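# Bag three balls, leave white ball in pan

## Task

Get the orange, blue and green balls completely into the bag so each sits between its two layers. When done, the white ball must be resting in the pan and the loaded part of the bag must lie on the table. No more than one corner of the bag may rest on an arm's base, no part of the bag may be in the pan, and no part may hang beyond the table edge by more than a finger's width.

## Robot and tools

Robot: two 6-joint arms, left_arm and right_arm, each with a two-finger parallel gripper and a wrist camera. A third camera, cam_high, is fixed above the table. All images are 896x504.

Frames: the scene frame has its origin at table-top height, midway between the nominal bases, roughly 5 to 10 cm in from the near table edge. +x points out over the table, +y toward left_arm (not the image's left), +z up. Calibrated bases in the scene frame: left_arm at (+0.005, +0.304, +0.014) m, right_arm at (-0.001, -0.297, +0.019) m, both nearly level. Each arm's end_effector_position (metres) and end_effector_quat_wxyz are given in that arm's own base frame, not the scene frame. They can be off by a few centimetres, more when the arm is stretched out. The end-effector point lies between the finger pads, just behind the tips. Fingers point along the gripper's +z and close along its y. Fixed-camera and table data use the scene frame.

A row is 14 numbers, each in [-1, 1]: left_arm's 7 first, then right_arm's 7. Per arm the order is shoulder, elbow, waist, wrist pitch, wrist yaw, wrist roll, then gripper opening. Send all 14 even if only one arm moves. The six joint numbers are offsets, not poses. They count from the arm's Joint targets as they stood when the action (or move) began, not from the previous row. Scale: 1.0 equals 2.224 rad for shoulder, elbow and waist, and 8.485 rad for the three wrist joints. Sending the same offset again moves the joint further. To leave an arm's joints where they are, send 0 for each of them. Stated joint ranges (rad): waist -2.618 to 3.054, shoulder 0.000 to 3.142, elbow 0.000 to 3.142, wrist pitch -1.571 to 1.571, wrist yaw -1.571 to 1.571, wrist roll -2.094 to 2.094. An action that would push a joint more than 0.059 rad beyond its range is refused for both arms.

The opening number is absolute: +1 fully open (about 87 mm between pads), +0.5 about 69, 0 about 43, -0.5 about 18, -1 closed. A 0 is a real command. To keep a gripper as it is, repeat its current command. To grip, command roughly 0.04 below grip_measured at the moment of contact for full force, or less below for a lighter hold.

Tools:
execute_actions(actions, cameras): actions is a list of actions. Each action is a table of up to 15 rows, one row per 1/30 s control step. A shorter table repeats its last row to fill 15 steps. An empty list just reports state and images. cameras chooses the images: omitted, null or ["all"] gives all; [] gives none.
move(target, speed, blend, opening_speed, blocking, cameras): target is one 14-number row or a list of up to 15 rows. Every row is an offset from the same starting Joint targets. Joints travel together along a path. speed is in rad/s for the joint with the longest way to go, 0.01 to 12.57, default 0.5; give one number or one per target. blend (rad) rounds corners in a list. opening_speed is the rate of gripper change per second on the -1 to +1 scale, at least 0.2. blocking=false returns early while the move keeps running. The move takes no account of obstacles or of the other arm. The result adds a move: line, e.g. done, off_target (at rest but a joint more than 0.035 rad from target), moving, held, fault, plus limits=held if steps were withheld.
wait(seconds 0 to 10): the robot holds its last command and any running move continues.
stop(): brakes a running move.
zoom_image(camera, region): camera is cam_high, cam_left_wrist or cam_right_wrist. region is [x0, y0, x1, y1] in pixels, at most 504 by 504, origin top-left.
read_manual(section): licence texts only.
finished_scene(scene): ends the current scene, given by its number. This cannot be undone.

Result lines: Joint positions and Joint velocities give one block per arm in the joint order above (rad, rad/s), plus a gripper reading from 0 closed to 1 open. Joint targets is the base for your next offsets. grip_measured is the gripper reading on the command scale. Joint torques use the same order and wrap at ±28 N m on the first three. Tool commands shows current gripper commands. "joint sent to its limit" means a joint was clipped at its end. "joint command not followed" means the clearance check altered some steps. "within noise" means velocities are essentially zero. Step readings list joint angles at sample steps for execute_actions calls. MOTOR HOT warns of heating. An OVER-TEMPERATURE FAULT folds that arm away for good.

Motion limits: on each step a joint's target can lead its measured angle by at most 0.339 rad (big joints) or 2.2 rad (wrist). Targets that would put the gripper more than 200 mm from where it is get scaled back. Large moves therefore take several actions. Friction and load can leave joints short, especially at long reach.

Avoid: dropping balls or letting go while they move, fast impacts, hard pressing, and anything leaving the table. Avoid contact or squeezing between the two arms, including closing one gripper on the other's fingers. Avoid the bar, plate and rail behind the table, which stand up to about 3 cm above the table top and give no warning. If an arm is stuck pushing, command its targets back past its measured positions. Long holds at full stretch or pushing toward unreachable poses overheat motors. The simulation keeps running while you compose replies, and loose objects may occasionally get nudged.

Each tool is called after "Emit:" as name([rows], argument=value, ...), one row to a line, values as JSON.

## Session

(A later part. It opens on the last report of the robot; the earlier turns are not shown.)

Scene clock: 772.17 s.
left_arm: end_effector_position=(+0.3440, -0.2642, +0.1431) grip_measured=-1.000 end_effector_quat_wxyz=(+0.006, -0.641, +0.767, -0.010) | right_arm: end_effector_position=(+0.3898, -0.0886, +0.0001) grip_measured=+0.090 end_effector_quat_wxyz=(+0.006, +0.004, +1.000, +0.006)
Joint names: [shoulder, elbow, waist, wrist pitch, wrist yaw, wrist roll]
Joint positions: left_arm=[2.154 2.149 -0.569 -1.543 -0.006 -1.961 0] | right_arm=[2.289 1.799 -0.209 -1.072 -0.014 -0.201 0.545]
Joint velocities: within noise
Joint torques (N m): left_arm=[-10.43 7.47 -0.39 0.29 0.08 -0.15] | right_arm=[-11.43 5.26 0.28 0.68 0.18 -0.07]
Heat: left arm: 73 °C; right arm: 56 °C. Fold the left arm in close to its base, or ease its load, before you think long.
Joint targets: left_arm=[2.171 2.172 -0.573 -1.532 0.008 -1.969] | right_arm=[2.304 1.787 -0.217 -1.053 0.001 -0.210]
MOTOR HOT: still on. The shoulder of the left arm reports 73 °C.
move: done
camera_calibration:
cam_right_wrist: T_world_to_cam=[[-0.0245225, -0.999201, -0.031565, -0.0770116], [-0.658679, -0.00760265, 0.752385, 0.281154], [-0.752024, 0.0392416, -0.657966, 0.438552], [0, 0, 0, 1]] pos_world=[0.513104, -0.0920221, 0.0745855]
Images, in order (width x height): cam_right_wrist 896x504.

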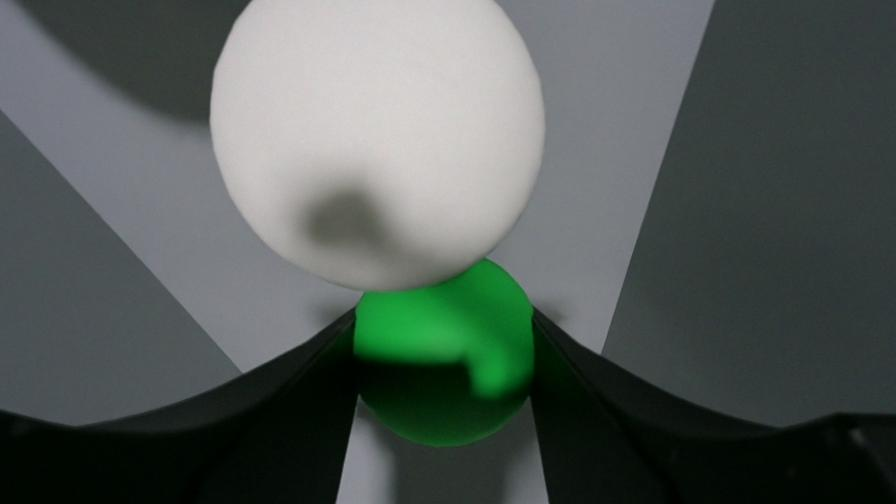

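Emit:
move([
  [0,0,0,0,0,0,-1,-0.143,0.0976,0.002,-0.0468,0,0,0],
  [0,0,0,0,0,0,-1,-0.5328,-0.5742,0.308,0.1546,-0.0461,0.0094,0],
], speed=[0.35,0.6], blend=0.05)

Scene clock: 779.60 s.
left_arm: end_effector_position=(+0.3440, -0.2642, +0.1431) grip_measured=-1.000 end_effector_quat_wxyz=(+0.006, -0.641, +0.767, -0.010) | right_arm: end_effector_position=(+0.2881, +0.2100, +0.1361) grip_measured=+0.090 end_effector_quat_wxyz=(+0.522, -0.342, +0.743, +0.242)
Joint names: [shoulder, elbow, waist, wrist pitch, wrist yaw, wrist roll]
Joint positions: left_arm=[2.154 2.149 -0.569 -1.543 -0.006 -1.961 0] | right_arm=[1.134 0.523 0.463 0.24 -0.378 -0.14 0.545]
Joint velocities: within noise
Joint torques (N m): left_arm=[-10.47 7.46 -0.34 0.28 0.08 -0.14] | right_arm=[-4.45 6.41 1.32 2.48 -0.13 0.13]
Heat: left arm: 73 °C; right arm: 57 °C. Fold the left arm in close to its base, or ease its load, before you think long.
Joint targets: left_arm=[2.171 2.172 -0.573 -1.532 0.008 -1.969] | right_arm=[1.119 0.510 0.468 0.258 -0.391 -0.130]
MOTOR HOT: still on. The shoulder of the left arm reports 73 °C.
move: done
camera_calibration:
cam_left_wrist: T_world_to_cam=[[0.983658, -0.179962, 0.00546282, -0.384783], [-0.119602, -0.630456, 0.766955, -0.215038], [-0.134578, -0.755076, -0.641677, 0.0833442], [0, 0, 0, 1]] pos_world=[0.363992, -0.141887, 0.220507]
cam_right_wrist: T_world_to_cam=[[0.768674, -0.639175, -0.0244308, -0.0818701], [-0.604275, -0.713119, -0.355404, 0.39736], [0.209743, 0.287953, -0.934393, 0.148284], [0, 0, 0, 1]] pos_world=[0.271945, 0.188337, 0.277778]

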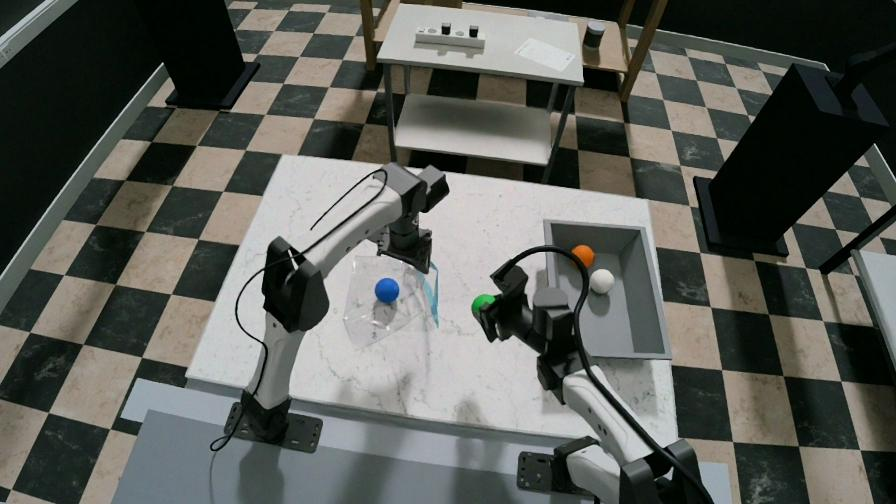

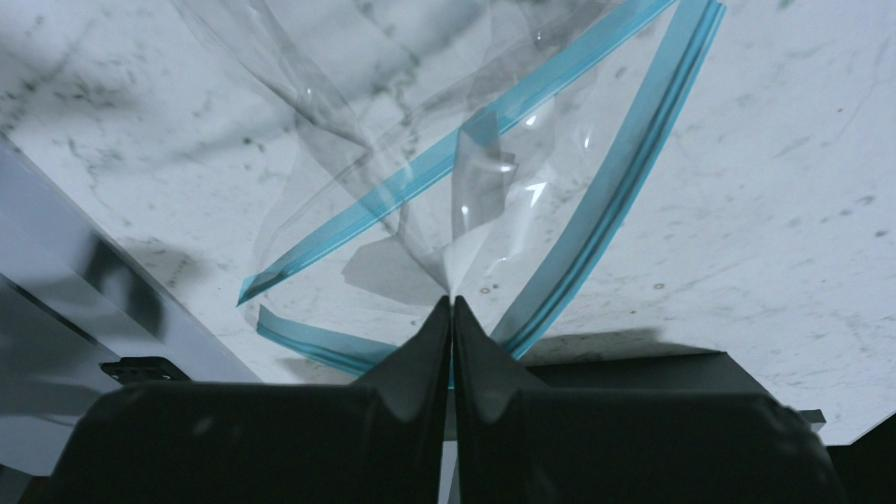

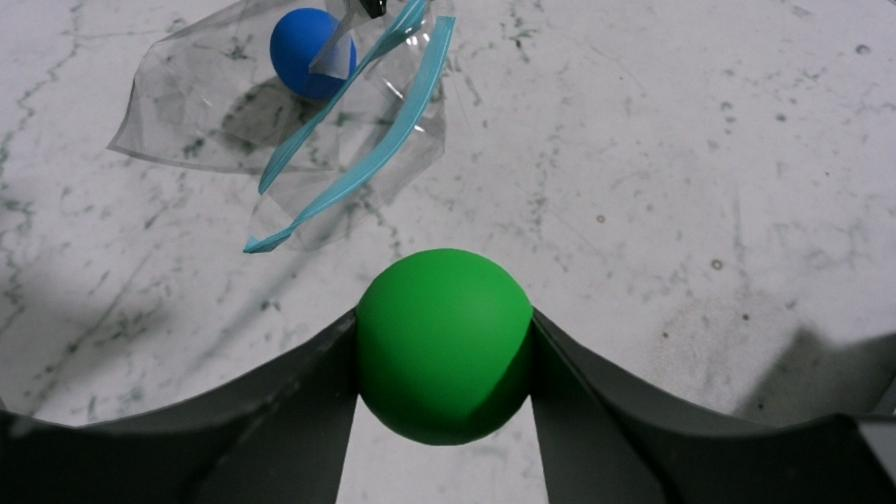

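Emit:
move([
  [0,0,0,0,0,0,-1,0.4022,0.122,-0.0139,0.103,-0.0246,0.0153,0],
  [0,0,0,0,0,0,-1,0.4398,0.1917,0.091,0.0946,-0.0246,0.0153,0],
  [0,0,0,0,0,0,-1,0.5409,0.1862,0.0796,0.1093,-0.0246,0.0153,0],
], speed=[0.4,0.15,0.12])

Scene clock: 792.30 s.
left_arm: end_effector_position=(+0.3520, -0.2538, +0.1282) grip_measured=-1.000 end_effector_quat_wxyz=(+0.026, -0.645, +0.764, +0.014) | right_arm: end_effector_position=(+0.3551, +0.3901, +0.0180) grip_measured=+0.090 end_effector_quat_wxyz=(+0.537, -0.408, +0.614, +0.410)
Joint names: [shoulder, elbow, waist, wrist pitch, wrist yaw, wrist roll]
Joint positions: left_arm=[2.188 2.151 -0.559 -1.544 -0.057 -1.961 0] | right_arm=[2.301 0.934 0.646 1.263 -0.591 0.006 0.545]
Joint velocities: within noise
Joint torques (N m): left_arm=[-13.9 7.27 -1.28 0.23 0.64 -0.15] | right_arm=[-9.1 3.84 0.91 1.3 -0.05 -0.06]
Heat: left arm: 72 °C; right arm: 54 °C. Fold the left arm in close to its base, or ease its load, before you think long.
Joint targets: left_arm=[2.171 2.172 -0.573 -1.532 0.007 -1.969] | right_arm=[2.322 0.924 0.645 1.186 -0.599 -0.001]
MOTOR HOT: still on. The shoulder of the left arm reports 72 °C.
move: off_target (left_arm, right_arm); left_arm: the wrist yaw is farthest, 0.065 rad from its target; right_arm: the wrist pitch is farthest, 0.077 rad from its target
camera_calibration:
cam_left_wrist: T_world_to_cam=[[0.985381, -0.170277, -0.0054173, -0.387486], [-0.112924, -0.676632, 0.727611, -0.205134], [-0.127561, -0.716362, -0.685969, 0.0957504], [0, 0, 0, 1]] pos_world=[0.370871, -0.136188, 0.21284]
cam_right_wrist: T_world_to_cam=[[0.945969, -0.313435, -0.0830739, -0.210241], [-0.30166, -0.756708, -0.579995, 0.438006], [0.118928, 0.573718, -0.810373, -0.109552], [0, 0, 0, 1]] pos_world=[0.344039, 0.328398, 0.147798]

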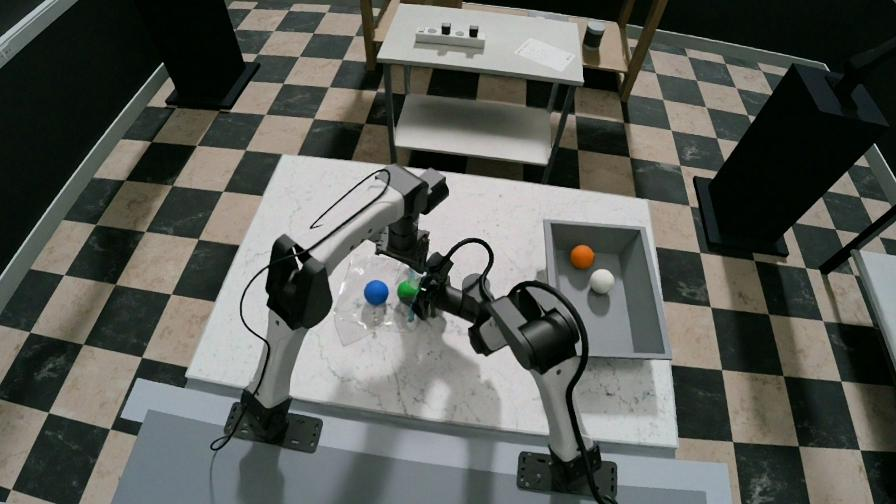

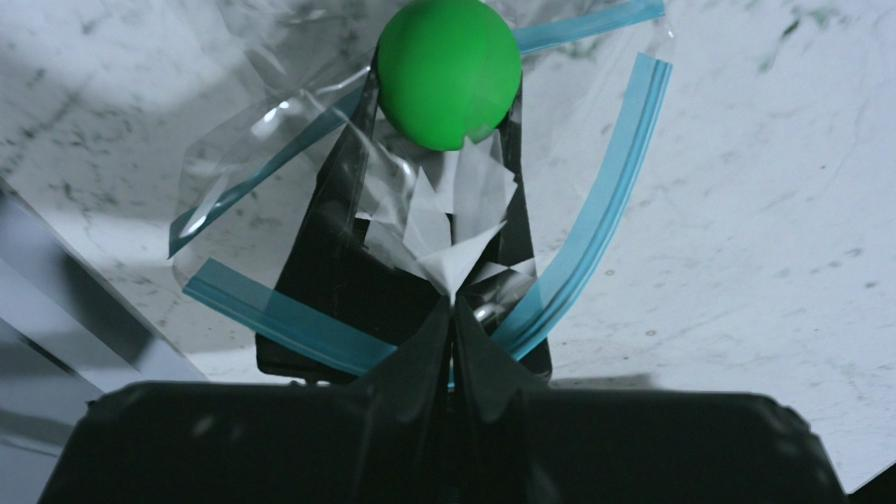

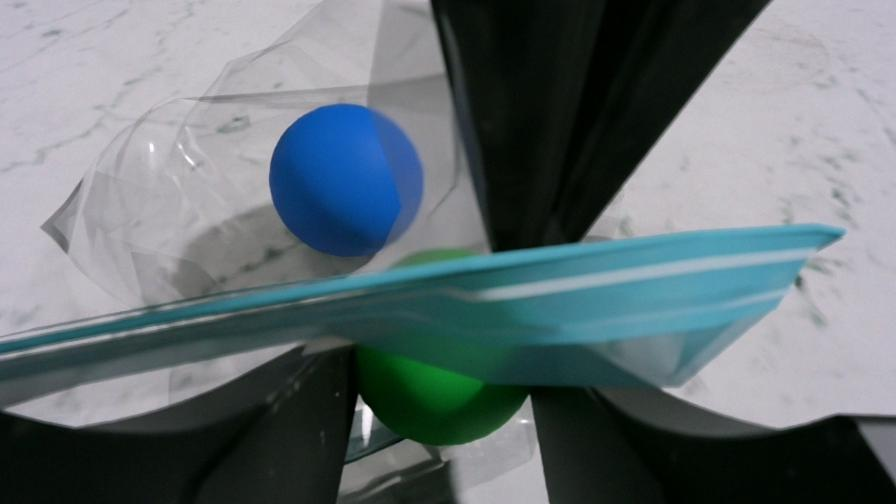

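Emit:
move([
  [0.0157,0,0,0,0,0,-1,0.003,0.0,0,-0.004,0,0,0],
  [0.0157,0,0,0,0,0,-1,0.003,0,0,-0.004,0,0,0.35],
  [0.0157,0,0,0,0,0,-1,-0.042,-0.0834,-0.0198,0.0183,0,0,0.35],
  [0.0157,0,0,0,0,0,-1,-0.042,-0.0834,-0.0198,0.0183,0,0,-0.1],
  [0.0157,0,0,0,0,0,-1,0.002,0.012,0.008,0.002,0,0,-0.1],
], speed=[0.15,0.15,0.15,0.2,0.3], opening_speed=0.7)

Emit:
move(target=[0,0,0,0,0,0,-1,-0.044,-0.0954,-0.0278,0.0163,0,0,-0.1], speed=0.2)

Scene clock: 801.37 s.
left_arm: end_effector_position=(+0.3521, -0.2550, +0.1286) grip_measured=-1.000 end_effector_quat_wxyz=(+0.019, -0.646, +0.763, +0.010) | right_arm: end_effector_position=(+0.3479, +0.3903, +0.0106) grip_measured=-0.100 end_effector_quat_wxyz=(+0.527, -0.414, +0.618, +0.411)
Joint names: [shoulder, elbow, waist, wrist pitch, wrist yaw, wrist roll]
Joint positions: left_arm=[2.188 2.151 -0.556 -1.542 -0.043 -1.961 0] | right_arm=[2.305 0.921 0.653 1.255 -0.596 0 0.45]
Joint velocities: within noise
Joint torques (N m): left_arm=[-10.61 7.24 -1.55 0.21 0.47 -0.15] | right_arm=[-8.98 7.04 1.69 1.58 -0.01 0.02]
Heat: left arm: 73 °C; right arm: 55 °C. Fold the left arm in close to its base, or ease its load, before you think long.
Joint targets: left_arm=[2.206 2.172 -0.573 -1.532 0.008 -1.969] | right_arm=[2.327 0.951 0.663 1.203 -0.599 0.000]
MOTOR HOT: still on. The shoulder of the left arm reports 73 °C.
move: off_target (left_arm, right_arm); target 2's new numbers were sent with right_arm's wrist pitch 0.109 rad from that target; left_arm: the wrist yaw is farthest, 0.050 rad from its target; right_arm: the wrist pitch is farthest, 0.052 rad from its target
camera_calibration:
cam_left_wrist: T_world_to_cam=[[0.985941, -0.166874, -0.0085781, -0.386687], [-0.106537, -0.667341, 0.737093, -0.207379], [-0.128726, -0.725816, -0.675737, 0.0918611], [0, 0, 0, 1]] pos_world=[0.370982, -0.136246, 0.211614]
cam_right_wrist: T_world_to_cam=[[0.94907, -0.301869, -0.0902336, -0.209458], [-0.298514, -0.769935, -0.563994, 0.435465], [0.100778, 0.562206, -0.820834, -0.103809], [0, 0, 0, 1]] pos_world=[0.339244, 0.330413, 0.14149]

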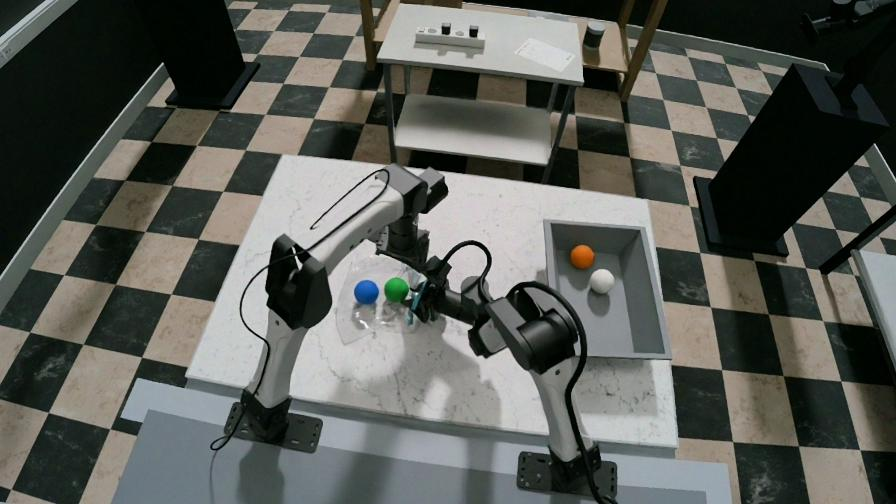

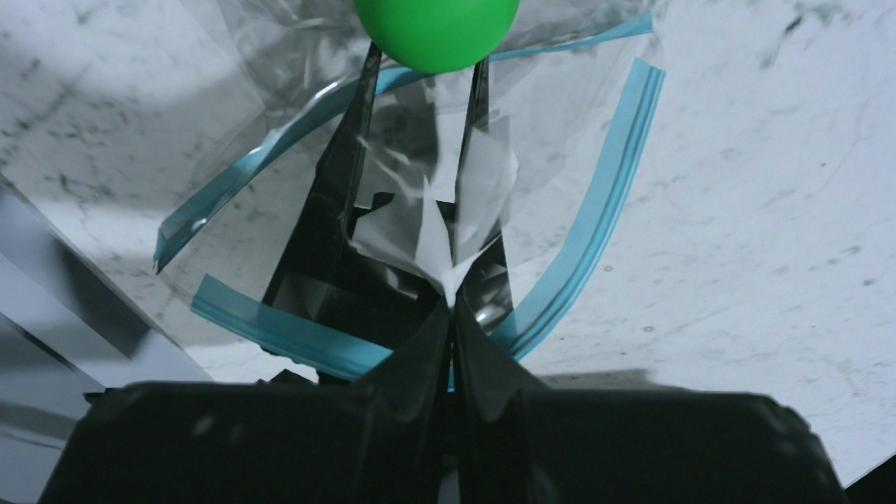

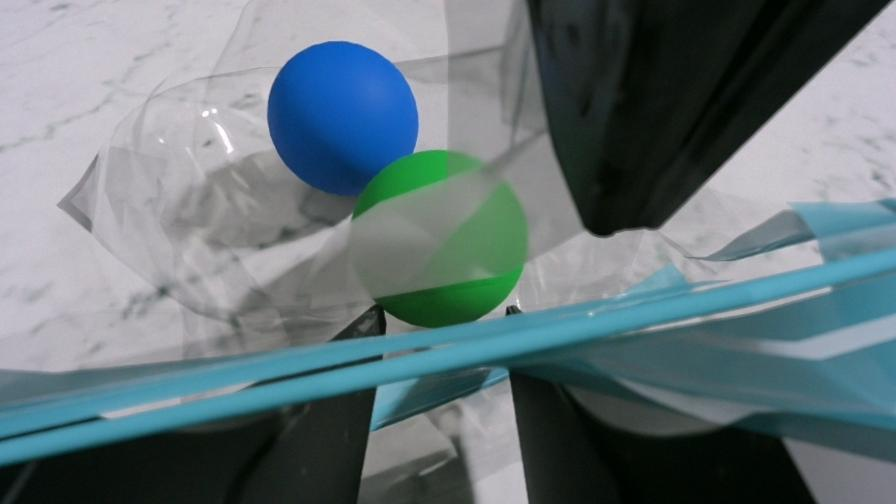

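Scene clock: 802.80 s.
left_arm: end_effector_position=(+0.3453, -0.2650, +0.1298) grip_measured=-1.000 end_effector_quat_wxyz=(+0.002, -0.641, +0.767, +0.005) | right_arm: end_effector_position=(+0.3290, +0.3520, -0.0024) grip_measured=-0.100 end_effector_quat_wxyz=(+0.518, -0.401, +0.641, +0.400)
Joint names: [shoulder, elbow, waist, wrist pitch, wrist yaw, wrist roll]
Joint positions: left_arm=[2.188 2.151 -0.569 -1.542 -0.007 -1.961 0] | right_arm=[2.26 0.751 0.613 1.336 -0.596 0 0.45]
Joint velocities: within noise
Joint torques (N m): left_arm=[-10.58 7.27 -0.35 0.21 0.11 -0.14] | right_arm=[-12.72 2.84 -0.02 2.3 -0.03 0.01]
Heat: left arm: 73 °C; right arm: 56 °C. Fold the left arm in close to its base, or ease its load, before you think long.
Joint targets: left_arm=[2.206 2.172 -0.573 -1.532 0.008 -1.969] | right_arm=[2.229 0.739 0.601 1.341 -0.599 0.000]
MOTOR HOT: still on. The shoulder of the left arm reports 73 °C.
move: done
camera_calibration:
cam_left_wrist: T_world_to_cam=[[0.983375, -0.180249, -0.0219887, -0.382538], [-0.100996, -0.643554, 0.758708, -0.214066], [-0.150907, -0.743874, -0.651059, 0.0842518], [0, 0, 0, 1]] pos_world=[0.367273, -0.144042, 0.208855]
cam_right_wrist: T_world_to_cam=[[0.932435, -0.342274, -0.115813, -0.184638], [-0.34926, -0.771553, -0.531718, 0.410399], [0.0926371, 0.536241, -0.838966, -0.0793215], [0, 0, 0, 1]] pos_world=[0.322848, 0.295983, 0.130285]

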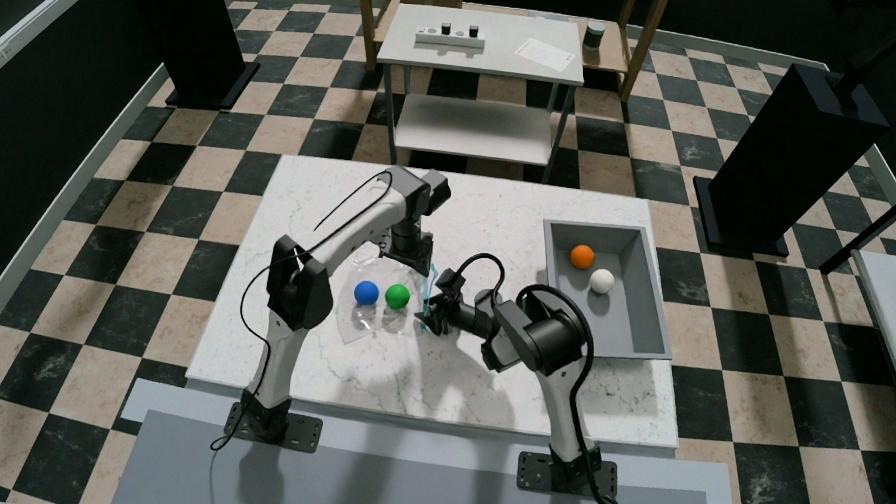

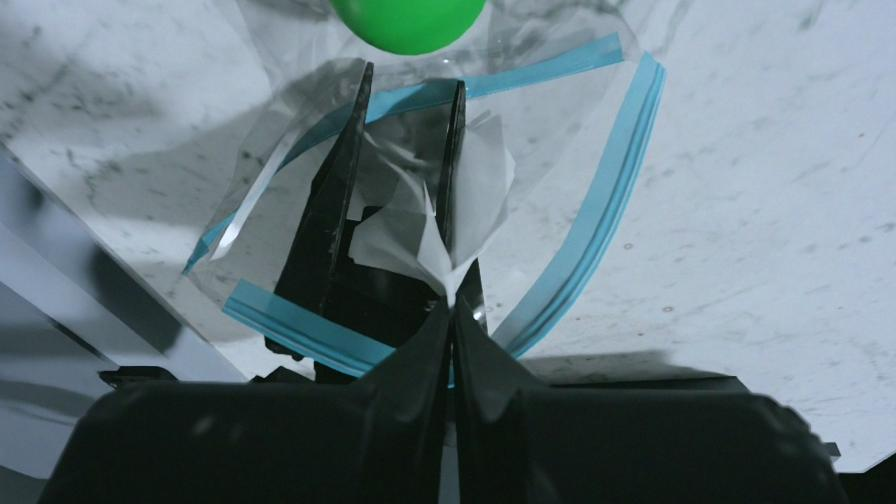

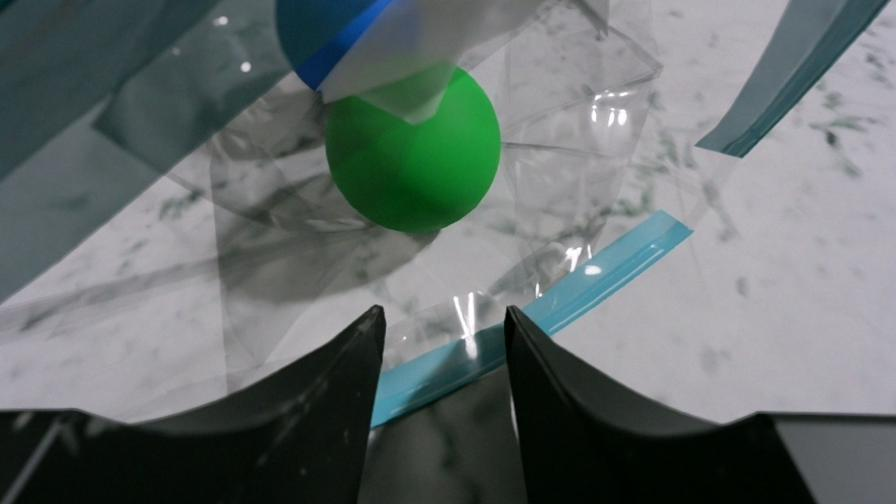

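Emit:
move([
  [0,0.0225,0,0,0,0,-1,-0.1277,-0.1587,-0.0378,0.0022,0.0118,0,-0.1],
  [0,0.0225,0,0,0,0,-1,-0.499,-0.103,-0.06,-0.1274,0.0247,-0.0153,-0.1],
], speed=[0.25,0.7], cameras=["cam_high","cam_right_wrist"])

Emit:
move(target=[0,0,0,0,0,0,-1,0.5168,0.7802,-0.2323,-0.1458,0.0459,0.0153,0.6], speed=0.8)

Scene clock: 813.97 s.
left_arm: end_effector_position=(+0.3533, -0.2703, +0.1431) grip_measured=-1.000 end_effector_quat_wxyz=(+0.010, -0.641, +0.767, -0.019) | right_arm: end_effector_position=(+0.2760, +0.2158, +0.1277) grip_measured=-0.100 end_effector_quat_wxyz=(+0.514, -0.347, +0.739, +0.262)
Joint names: [shoulder, elbow, waist, wrist pitch, wrist yaw, wrist roll]
Joint positions: left_arm=[2.188 2.201 -0.569 -1.542 -0.007 -1.961 0] | right_arm=[1.127 0.481 0.477 0.274 -0.407 -0.121 0.45]
Joint velocities: within noise
Joint torques (N m): left_arm=[-10.62 7.27 -0.35 0.31 0.09 -0.15] | right_arm=[-3.64 9.77 0.16 2.08 0.13 -0.08]
Heat: left arm: 72 °C; right arm: 59 °C. Fold the left arm in close to its base, or ease its load, before you think long.
Joint targets: left_arm=[2.206 2.222 -0.573 -1.532 0.008 -1.969] | right_arm=[1.119 0.509 0.468 0.260 -0.390 -0.130]
MOTOR HOT: still on. The shoulder of the left arm reports 72 °C.
move: done
camera_calibration:
cam_right_wrist: T_world_to_cam=[[0.789886, -0.610948, -0.0531234, -0.0774184], [-0.586088, -0.726562, -0.35862, 0.389569], [0.1805, 0.314404, -0.931971, 0.143268], [0, 0, 0, 1]] pos_world=[0.263614, 0.190704, 0.269116]
Images, in order (width x height): cam_high 896x504, cam_right_wrist 896x504.

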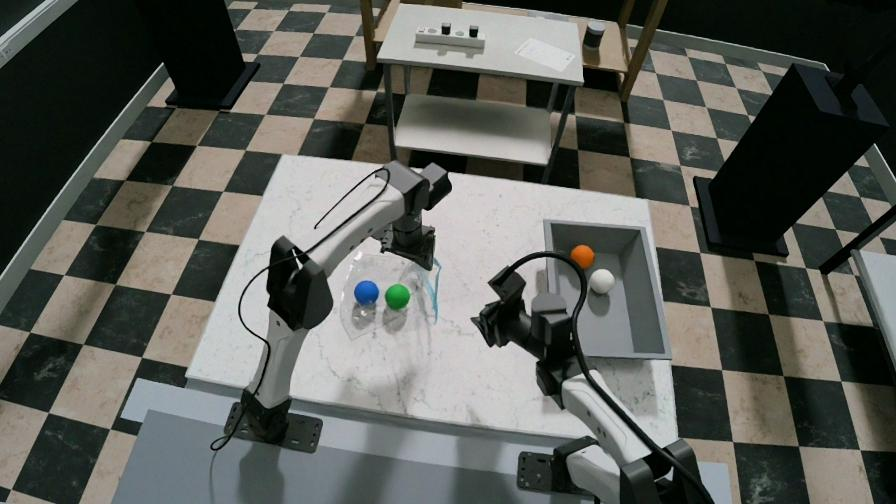

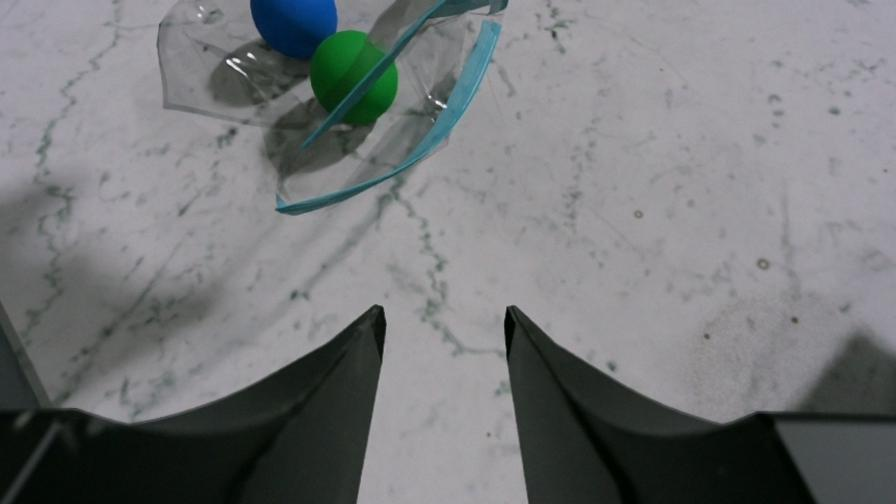

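Scene clock: 816.97 s.
left_arm: end_effector_position=(+0.3533, -0.2703, +0.1431) grip_measured=-1.000 end_effector_quat_wxyz=(+0.010, -0.641, +0.767, -0.019) | right_arm: end_effector_position=(+0.5316, -0.0210, +0.1379) grip_measured=+0.600 end_effector_quat_wxyz=(+0.281, +0.014, +0.960, +0.000)
Joint names: [shoulder, elbow, waist, wrist pitch, wrist yaw, wrist roll]
Joint positions: left_arm=[2.188 2.201 -0.569 -1.542 -0.007 -1.961 0] | right_arm=[2.249 2.214 -0.044 -0.967 -0.015 -0.01 0.8]
Joint velocities: within noise
Joint torques (N m): left_arm=[-10.63 7.27 -0.36 0.32 0.08 -0.15] | right_arm=[-11.69 9.76 0.44 1.5 0.2 0.13]
Heat: left arm: 72 °C; right arm: 58 °C. Fold the left arm in close to its base, or ease its load, before you think long.
Joint targets: left_arm=[2.206 2.222 -0.573 -1.532 0.008 -1.969] | right_arm=[2.268 2.245 -0.049 -0.977 0.000 0.000]
MOTOR HOT: still on. The shoulder of the left arm reports 72 °C.
move: done
camera_calibration:
cam_left_wrist: T_world_to_cam=[[0.98334, -0.180185, 0.024003, -0.397628], [-0.132887, -0.622471, 0.771279, -0.211591], [-0.124031, -0.761619, -0.636045, 0.0737926], [0, 0, 0, 1]] pos_world=[0.372039, -0.147154, 0.219675]
cam_right_wrist: T_world_to_cam=[[-0.0306168, -0.998993, -0.0328016, 0.00176906], [-0.956805, 0.0198, 0.290055, 0.494166], [-0.289113, 0.0402653, -0.956448, 0.428352], [0, 0, 0, 1]] pos_world=[0.596717, -0.0252649, 0.266419]

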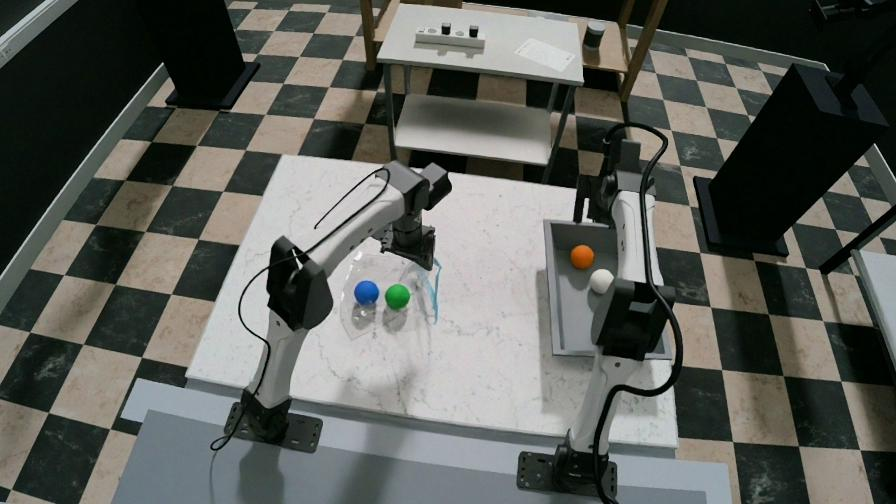

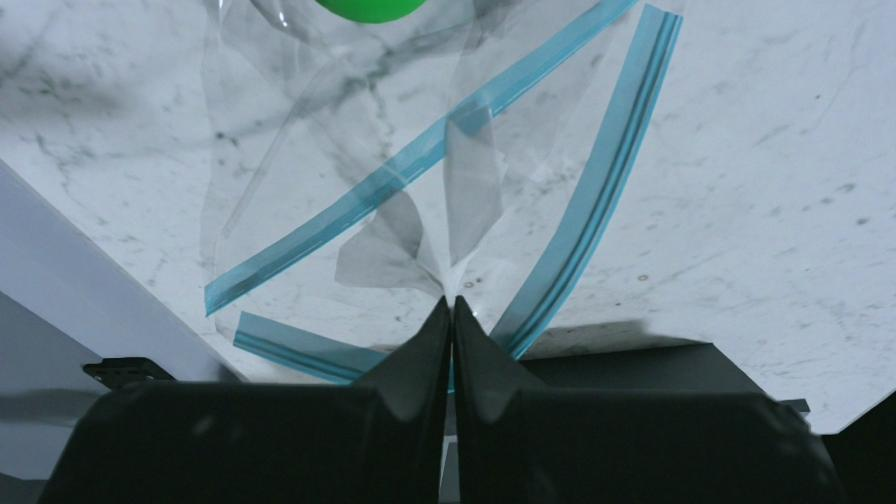

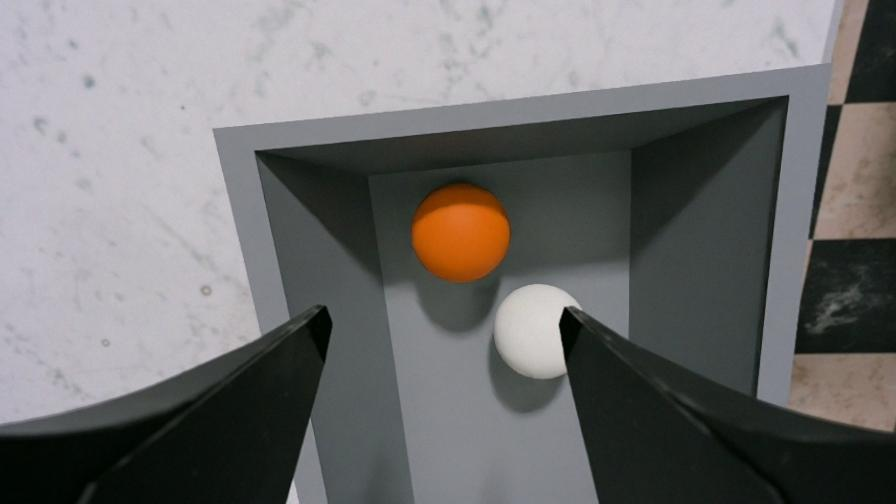

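Emit:
move([
  [0,0,0,0,0,0,-1,0.0,0.0,-0.0027,0.0,0,0,0.42],
  [0,0,0,0,0,0,-1,0.0144,-0.232,-0.0027,0.0647,0,0,0.42],
], speed=0.4, cameras=["cam_right_wrist"])

Emit:
move(target=[0,0,0,0,0,0,-1,0,0,0,0,0,0,0], opening_speed=0.7, cameras=["cam_right_wrist"])

Scene clock: 825.00 s.
left_arm: end_effector_position=(+0.3533, -0.2703, +0.1431) grip_measured=-1.000 end_effector_quat_wxyz=(+0.010, -0.641, +0.767, -0.019) | right_arm: end_effector_position=(+0.5349, -0.0211, +0.0059) grip_measured=+0.420 end_effector_quat_wxyz=(+0.286, +0.014, +0.958, +0.000)
Joint names: [shoulder, elbow, waist, wrist pitch, wrist yaw, wrist roll]
Joint positions: left_arm=[2.188 2.201 -0.569 -1.542 -0.007 -1.961 0] | right_arm=[2.284 1.74 -0.044 -0.446 -0.015 -0.01 0.71]
Joint velocities: within noise
Joint torques (N m): left_arm=[-10.63 7.28 -0.32 0.31 0.09 -0.14] | right_arm=[-12.19 6.2 0.02 1.84 0.2 0.12]
Heat: left arm: 72 °C; right arm: 60 °C. Fold the left arm in close to its base, or ease its load, before you think long.
Joint targets: left_arm=[2.206 2.222 -0.573 -1.532 0.007 -1.969] | right_arm=[2.300 1.729 -0.055 -0.428 -0.001 0.000]
MOTOR HOT: still on. The shoulder of the left arm reports 72 °C.
move: done
camera_calibration:
cam_right_wrist: T_world_to_cam=[[-0.0305941, -0.998993, -0.0328201, -0.00258756], [-0.959834, 0.0202012, 0.279839, 0.537362], [-0.278894, 0.0400633, -0.959486, 0.297656], [0, 0, 0, 1]] pos_world=[0.598714, -0.0253654, 0.135137]
Images, in order (width x height): cam_right_wrist 896x504.

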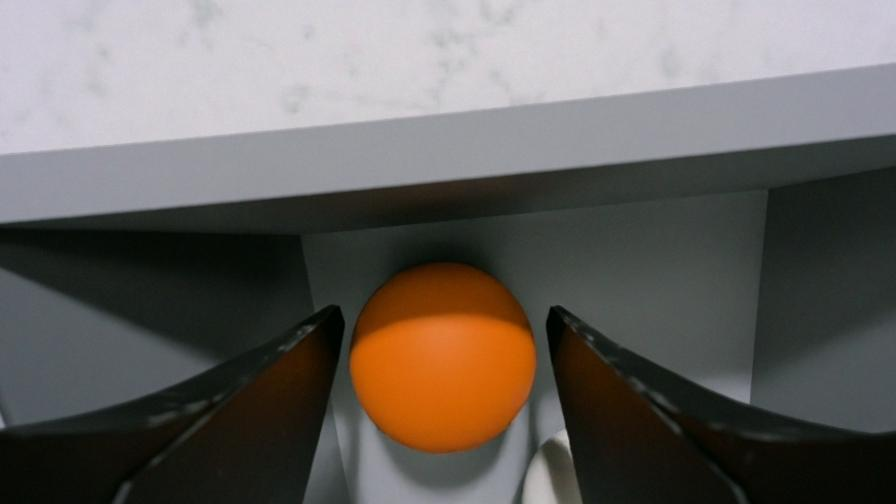

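Scene clock: 825.83 s.
left_arm: end_effector_position=(+0.3533, -0.2703, +0.1431) grip_measured=-1.000 end_effector_quat_wxyz=(+0.010, -0.641, +0.767, -0.019) | right_arm: end_effector_position=(+0.5353, -0.0212, +0.0061) grip_measured=+0.013 end_effector_quat_wxyz=(+0.287, +0.014, +0.958, +0.000)
Joint names: [shoulder, elbow, waist, wrist pitch, wrist yaw, wrist roll]
Joint positions: left_arm=[2.188 2.201 -0.569 -1.542 -0.007 -1.961 0] | right_arm=[2.284 1.74 -0.044 -0.444 -0.015 -0.01 0.506]
Joint velocities: within noise
Joint torques (N m): left_arm=[-10.58 7.28 -0.36 0.32 0.08 -0.15] | right_arm=[-12.19 6.22 0.03 1.84 0.2 0.12]
Heat: left arm: 72 °C; right arm: 60 °C. Fold the left arm in close to its base, or ease its load, before you think long.
Joint targets: left_arm=[2.206 2.222 -0.573 -1.532 0.007 -1.969] | right_arm=[2.300 1.729 -0.055 -0.428 -0.001 -0.001]
MOTOR HOT: still on. The shoulder of the left arm reports 72 °C.
move: done
camera_calibration:
cam_right_wrist: T_world_to_cam=[[-0.0305414, -0.998993, -0.0328691, -0.00259969], [-0.960268, 0.0201993, 0.278348, 0.537958], [-0.277404, 0.0400643, -0.959918, 0.297072], [0, 0, 0, 1]] pos_world=[0.598913, -0.0253654, 0.135339]
Images, in order (width x height): cam_right_wrist 896x504.

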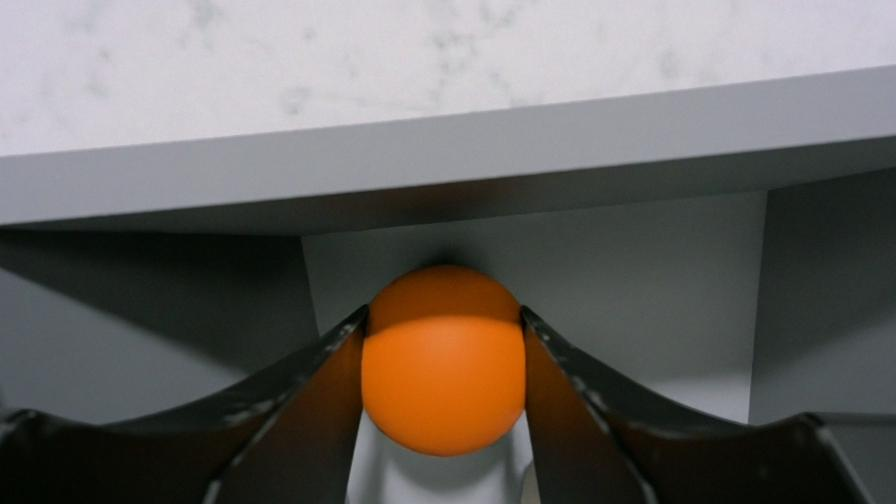

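Emit:
move([
  [0,0,0,0,0,0,-1,0,0,0,0,0,0,0.42],
  [0,0,0,0,0,0,-1,0,-0.0121,0,-0.0006,0,0,0.42],
  [0,0,0,0,0,0,-1,0,-0.0121,0,-0.0006,0,0,0],
], opening_speed=0.7, cameras=["cam_right_wrist"])

Scene clock: 831.83 s.
left_arm: end_effector_position=(+0.3533, -0.2703, +0.1431) grip_measured=-1.000 end_effector_quat_wxyz=(+0.010, -0.641, +0.767, -0.019) | right_arm: end_effector_position=(+0.5283, -0.0209, -0.0019) grip_measured=+0.082 end_effector_quat_wxyz=(+0.276, +0.014, +0.961, +0.000)
Joint names: [shoulder, elbow, waist, wrist pitch, wrist yaw, wrist roll]
Joint positions: left_arm=[2.188 2.201 -0.569 -1.542 -0.007 -1.961 0] | right_arm=[2.284 1.716 -0.044 -0.442 -0.015 -0.01 0.541]
Joint velocities: within noise
Joint torques (N m): left_arm=[-10.61 7.27 -0.36 0.32 0.09 -0.14] | right_arm=[-12.12 5.91 0.02 1.72 0.19 0.12]
Heat: left arm: 72 °C; right arm: 60 °C. Fold the left arm in close to its base, or ease its load, before you think long.
Joint targets: left_arm=[2.206 2.222 -0.573 -1.532 0.007 -1.969] | right_arm=[2.300 1.702 -0.055 -0.433 0.000 -0.001]
MOTOR HOT: still on. The shoulder of the left arm reports 72 °C.
move: done
camera_calibration:
cam_right_wrist: T_world_to_cam=[[-0.0315263, -0.998967, -0.0327373, -0.0023656], [-0.953983, 0.0203024, 0.299172, 0.53017], [-0.298198, 0.0406626, -0.953637, 0.298533], [0, 0, 0, 1]] pos_world=[0.594721, -0.025266, 0.126003]
Images, in order (width x height): cam_right_wrist 896x504.

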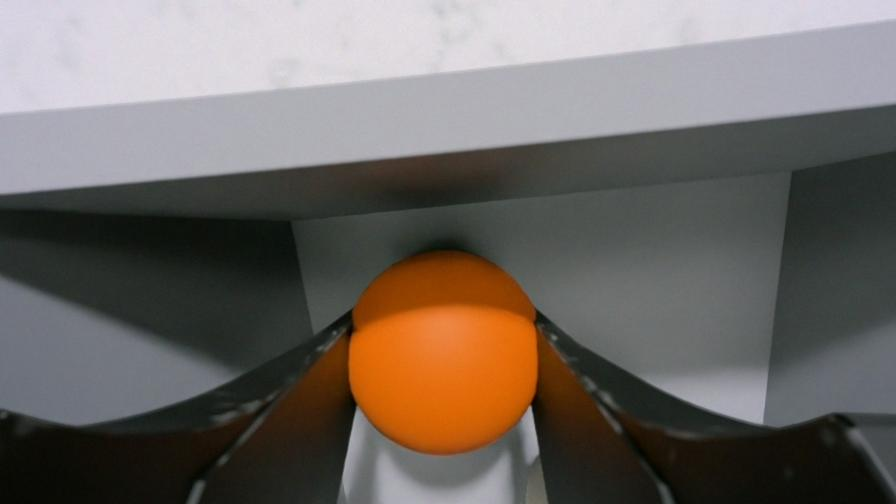

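Emit:
move([
  [0,0,0,0,0,0,-1,-0.0144,0.2442,0.002,-0.0641,0,0,0],
  [0,0,0,0,0,0,-1,-0.531,-0.5364,0.2352,0.0817,-0.046,-0.0153,0],
], speed=[0.35,0.6])

Scene clock: 839.07 s.
left_arm: end_effector_position=(+0.3533, -0.2703, +0.1431) grip_measured=-1.000 end_effector_quat_wxyz=(+0.010, -0.641, +0.767, -0.019) | right_arm: end_effector_position=(+0.2873, +0.2105, +0.1357) grip_measured=+0.082 end_effector_quat_wxyz=(+0.520, -0.335, +0.746, +0.247)
Joint names: [shoulder, elbow, waist, wrist pitch, wrist yaw, wrist roll]
Joint positions: left_arm=[2.188 2.201 -0.569 -1.542 -0.007 -1.961 0] | right_arm=[1.134 0.521 0.463 0.242 -0.378 -0.121 0.541]
Joint velocities: within noise
Joint torques (N m): left_arm=[-10.65 7.3 -0.34 0.32 0.08 -0.13] | right_arm=[-4.41 6.45 1.33 2.46 -0.14 -0.09]
Heat: left arm: 71 °C; right arm: 60 °C.
Joint targets: left_arm=[2.206 2.222 -0.573 -1.532 0.007 -1.969] | right_arm=[1.120 0.509 0.468 0.260 -0.391 -0.130]
MOTOR HOT: cleared for the motors of the left arm.
move: done
camera_calibration:
cam_left_wrist: T_world_to_cam=[[0.98334, -0.180185, 0.024003, -0.397628], [-0.132887, -0.622471, 0.771279, -0.211591], [-0.124031, -0.761619, -0.636045, 0.0737926], [0, 0, 0, 1]] pos_world=[0.372039, -0.147154, 0.219675]
cam_right_wrist: T_world_to_cam=[[0.763904, -0.64389, -0.043082, -0.0761092], [-0.614064, -0.704744, -0.355333, 0.398127], [0.198434, 0.297895, -0.933746, 0.148875], [0, 0, 0, 1]] pos_world=[0.273074, 0.187222, 0.2772]

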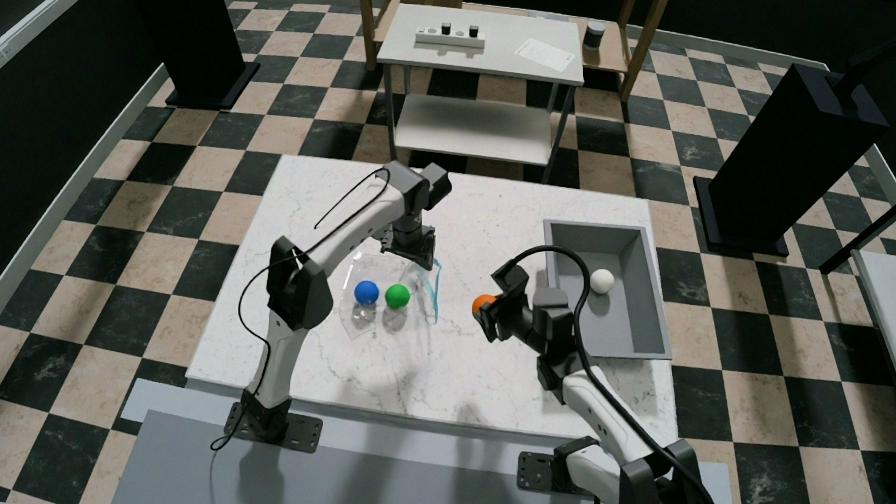

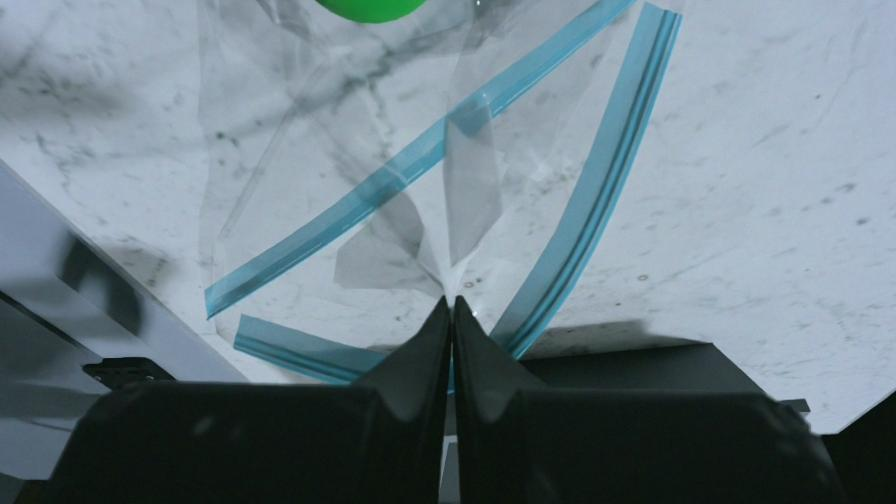

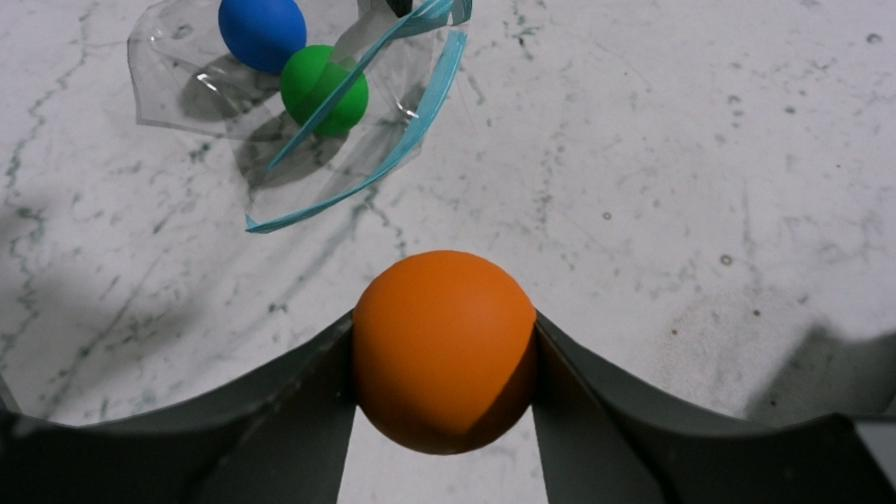

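Emit:
move([
  [0,0,0,0,0,0,-1,0.4022,0.122,-0.0139,0.103,-0.0246,0.0153,0],
  [0,0,0,0,0,0,-1,0.4398,0.1917,0.091,0.0946,-0.0246,0.0153,0],
  [0,0,0,0,0,0,-1,0.4032,0.1255,0.1133,0.1024,-0.0246,0.0153,0],
  [0,0,0,0,0,0,-1,0.5064,0.126,0.1133,0.119,-0.0246,0.0153,0],
], speed=[0.4,0.15,0.12,0.12])

Scene clock: 856.20 s.
left_arm: end_effector_position=(+0.3522, -0.2692, +0.1402) grip_measured=-1.000 end_effector_quat_wxyz=(+0.008, -0.640, +0.769, -0.013) | right_arm: end_effector_position=(+0.3028, +0.3949, +0.0171) grip_measured=+0.086 end_effector_quat_wxyz=(+0.508, -0.430, +0.613, +0.427)
Joint names: [shoulder, elbow, waist, wrist pitch, wrist yaw, wrist roll]
Joint positions: left_arm=[2.194 2.201 -0.569 -1.548 -0.008 -1.956 0] | right_arm=[2.223 0.803 0.72 1.276 -0.586 0.006 0.543]
Joint velocities: within noise
Joint torques (N m): left_arm=[-11.28 7.25 -0.39 0.4 0.09 -0.19] | right_arm=[-8.1 3.23 0.94 2.19 -0.11 -0.06]
Heat: left arm: 71 °C; right arm: 56 °C.
Joint targets: left_arm=[2.206 2.222 -0.573 -1.533 0.008 -1.969] | right_arm=[2.246 0.789 0.720 1.270 -0.599 0.000]
move: done
camera_calibration:
cam_left_wrist: T_world_to_cam=[[0.982765, -0.184405, 0.0129362, -0.395645], [-0.127983, -0.628237, 0.767423, -0.211492], [-0.13339, -0.755852, -0.641011, 0.0781212], [0, 0, 0, 1]] pos_world=[0.372179, -0.146778, 0.217499]
cam_right_wrist: T_world_to_cam=[[0.962653, -0.249488, -0.105139, -0.189229], [-0.265215, -0.79097, -0.551387, 0.427362], [0.0544028, 0.558679, -0.827598, -0.081021], [0, 0, 0, 1]] pos_world=[0.299912, 0.336085, 0.148694]

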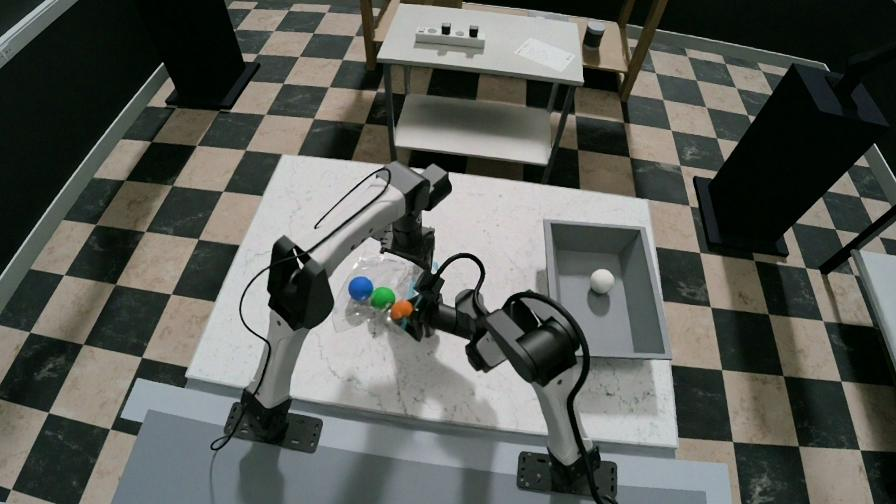

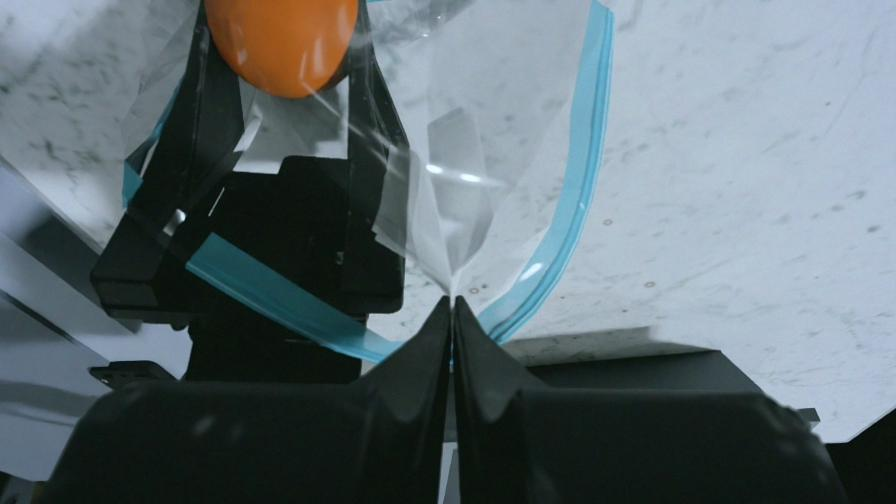

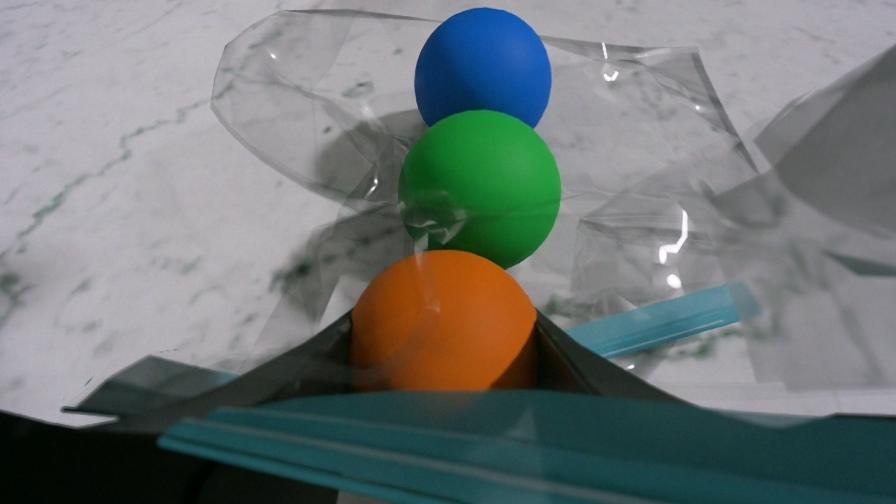

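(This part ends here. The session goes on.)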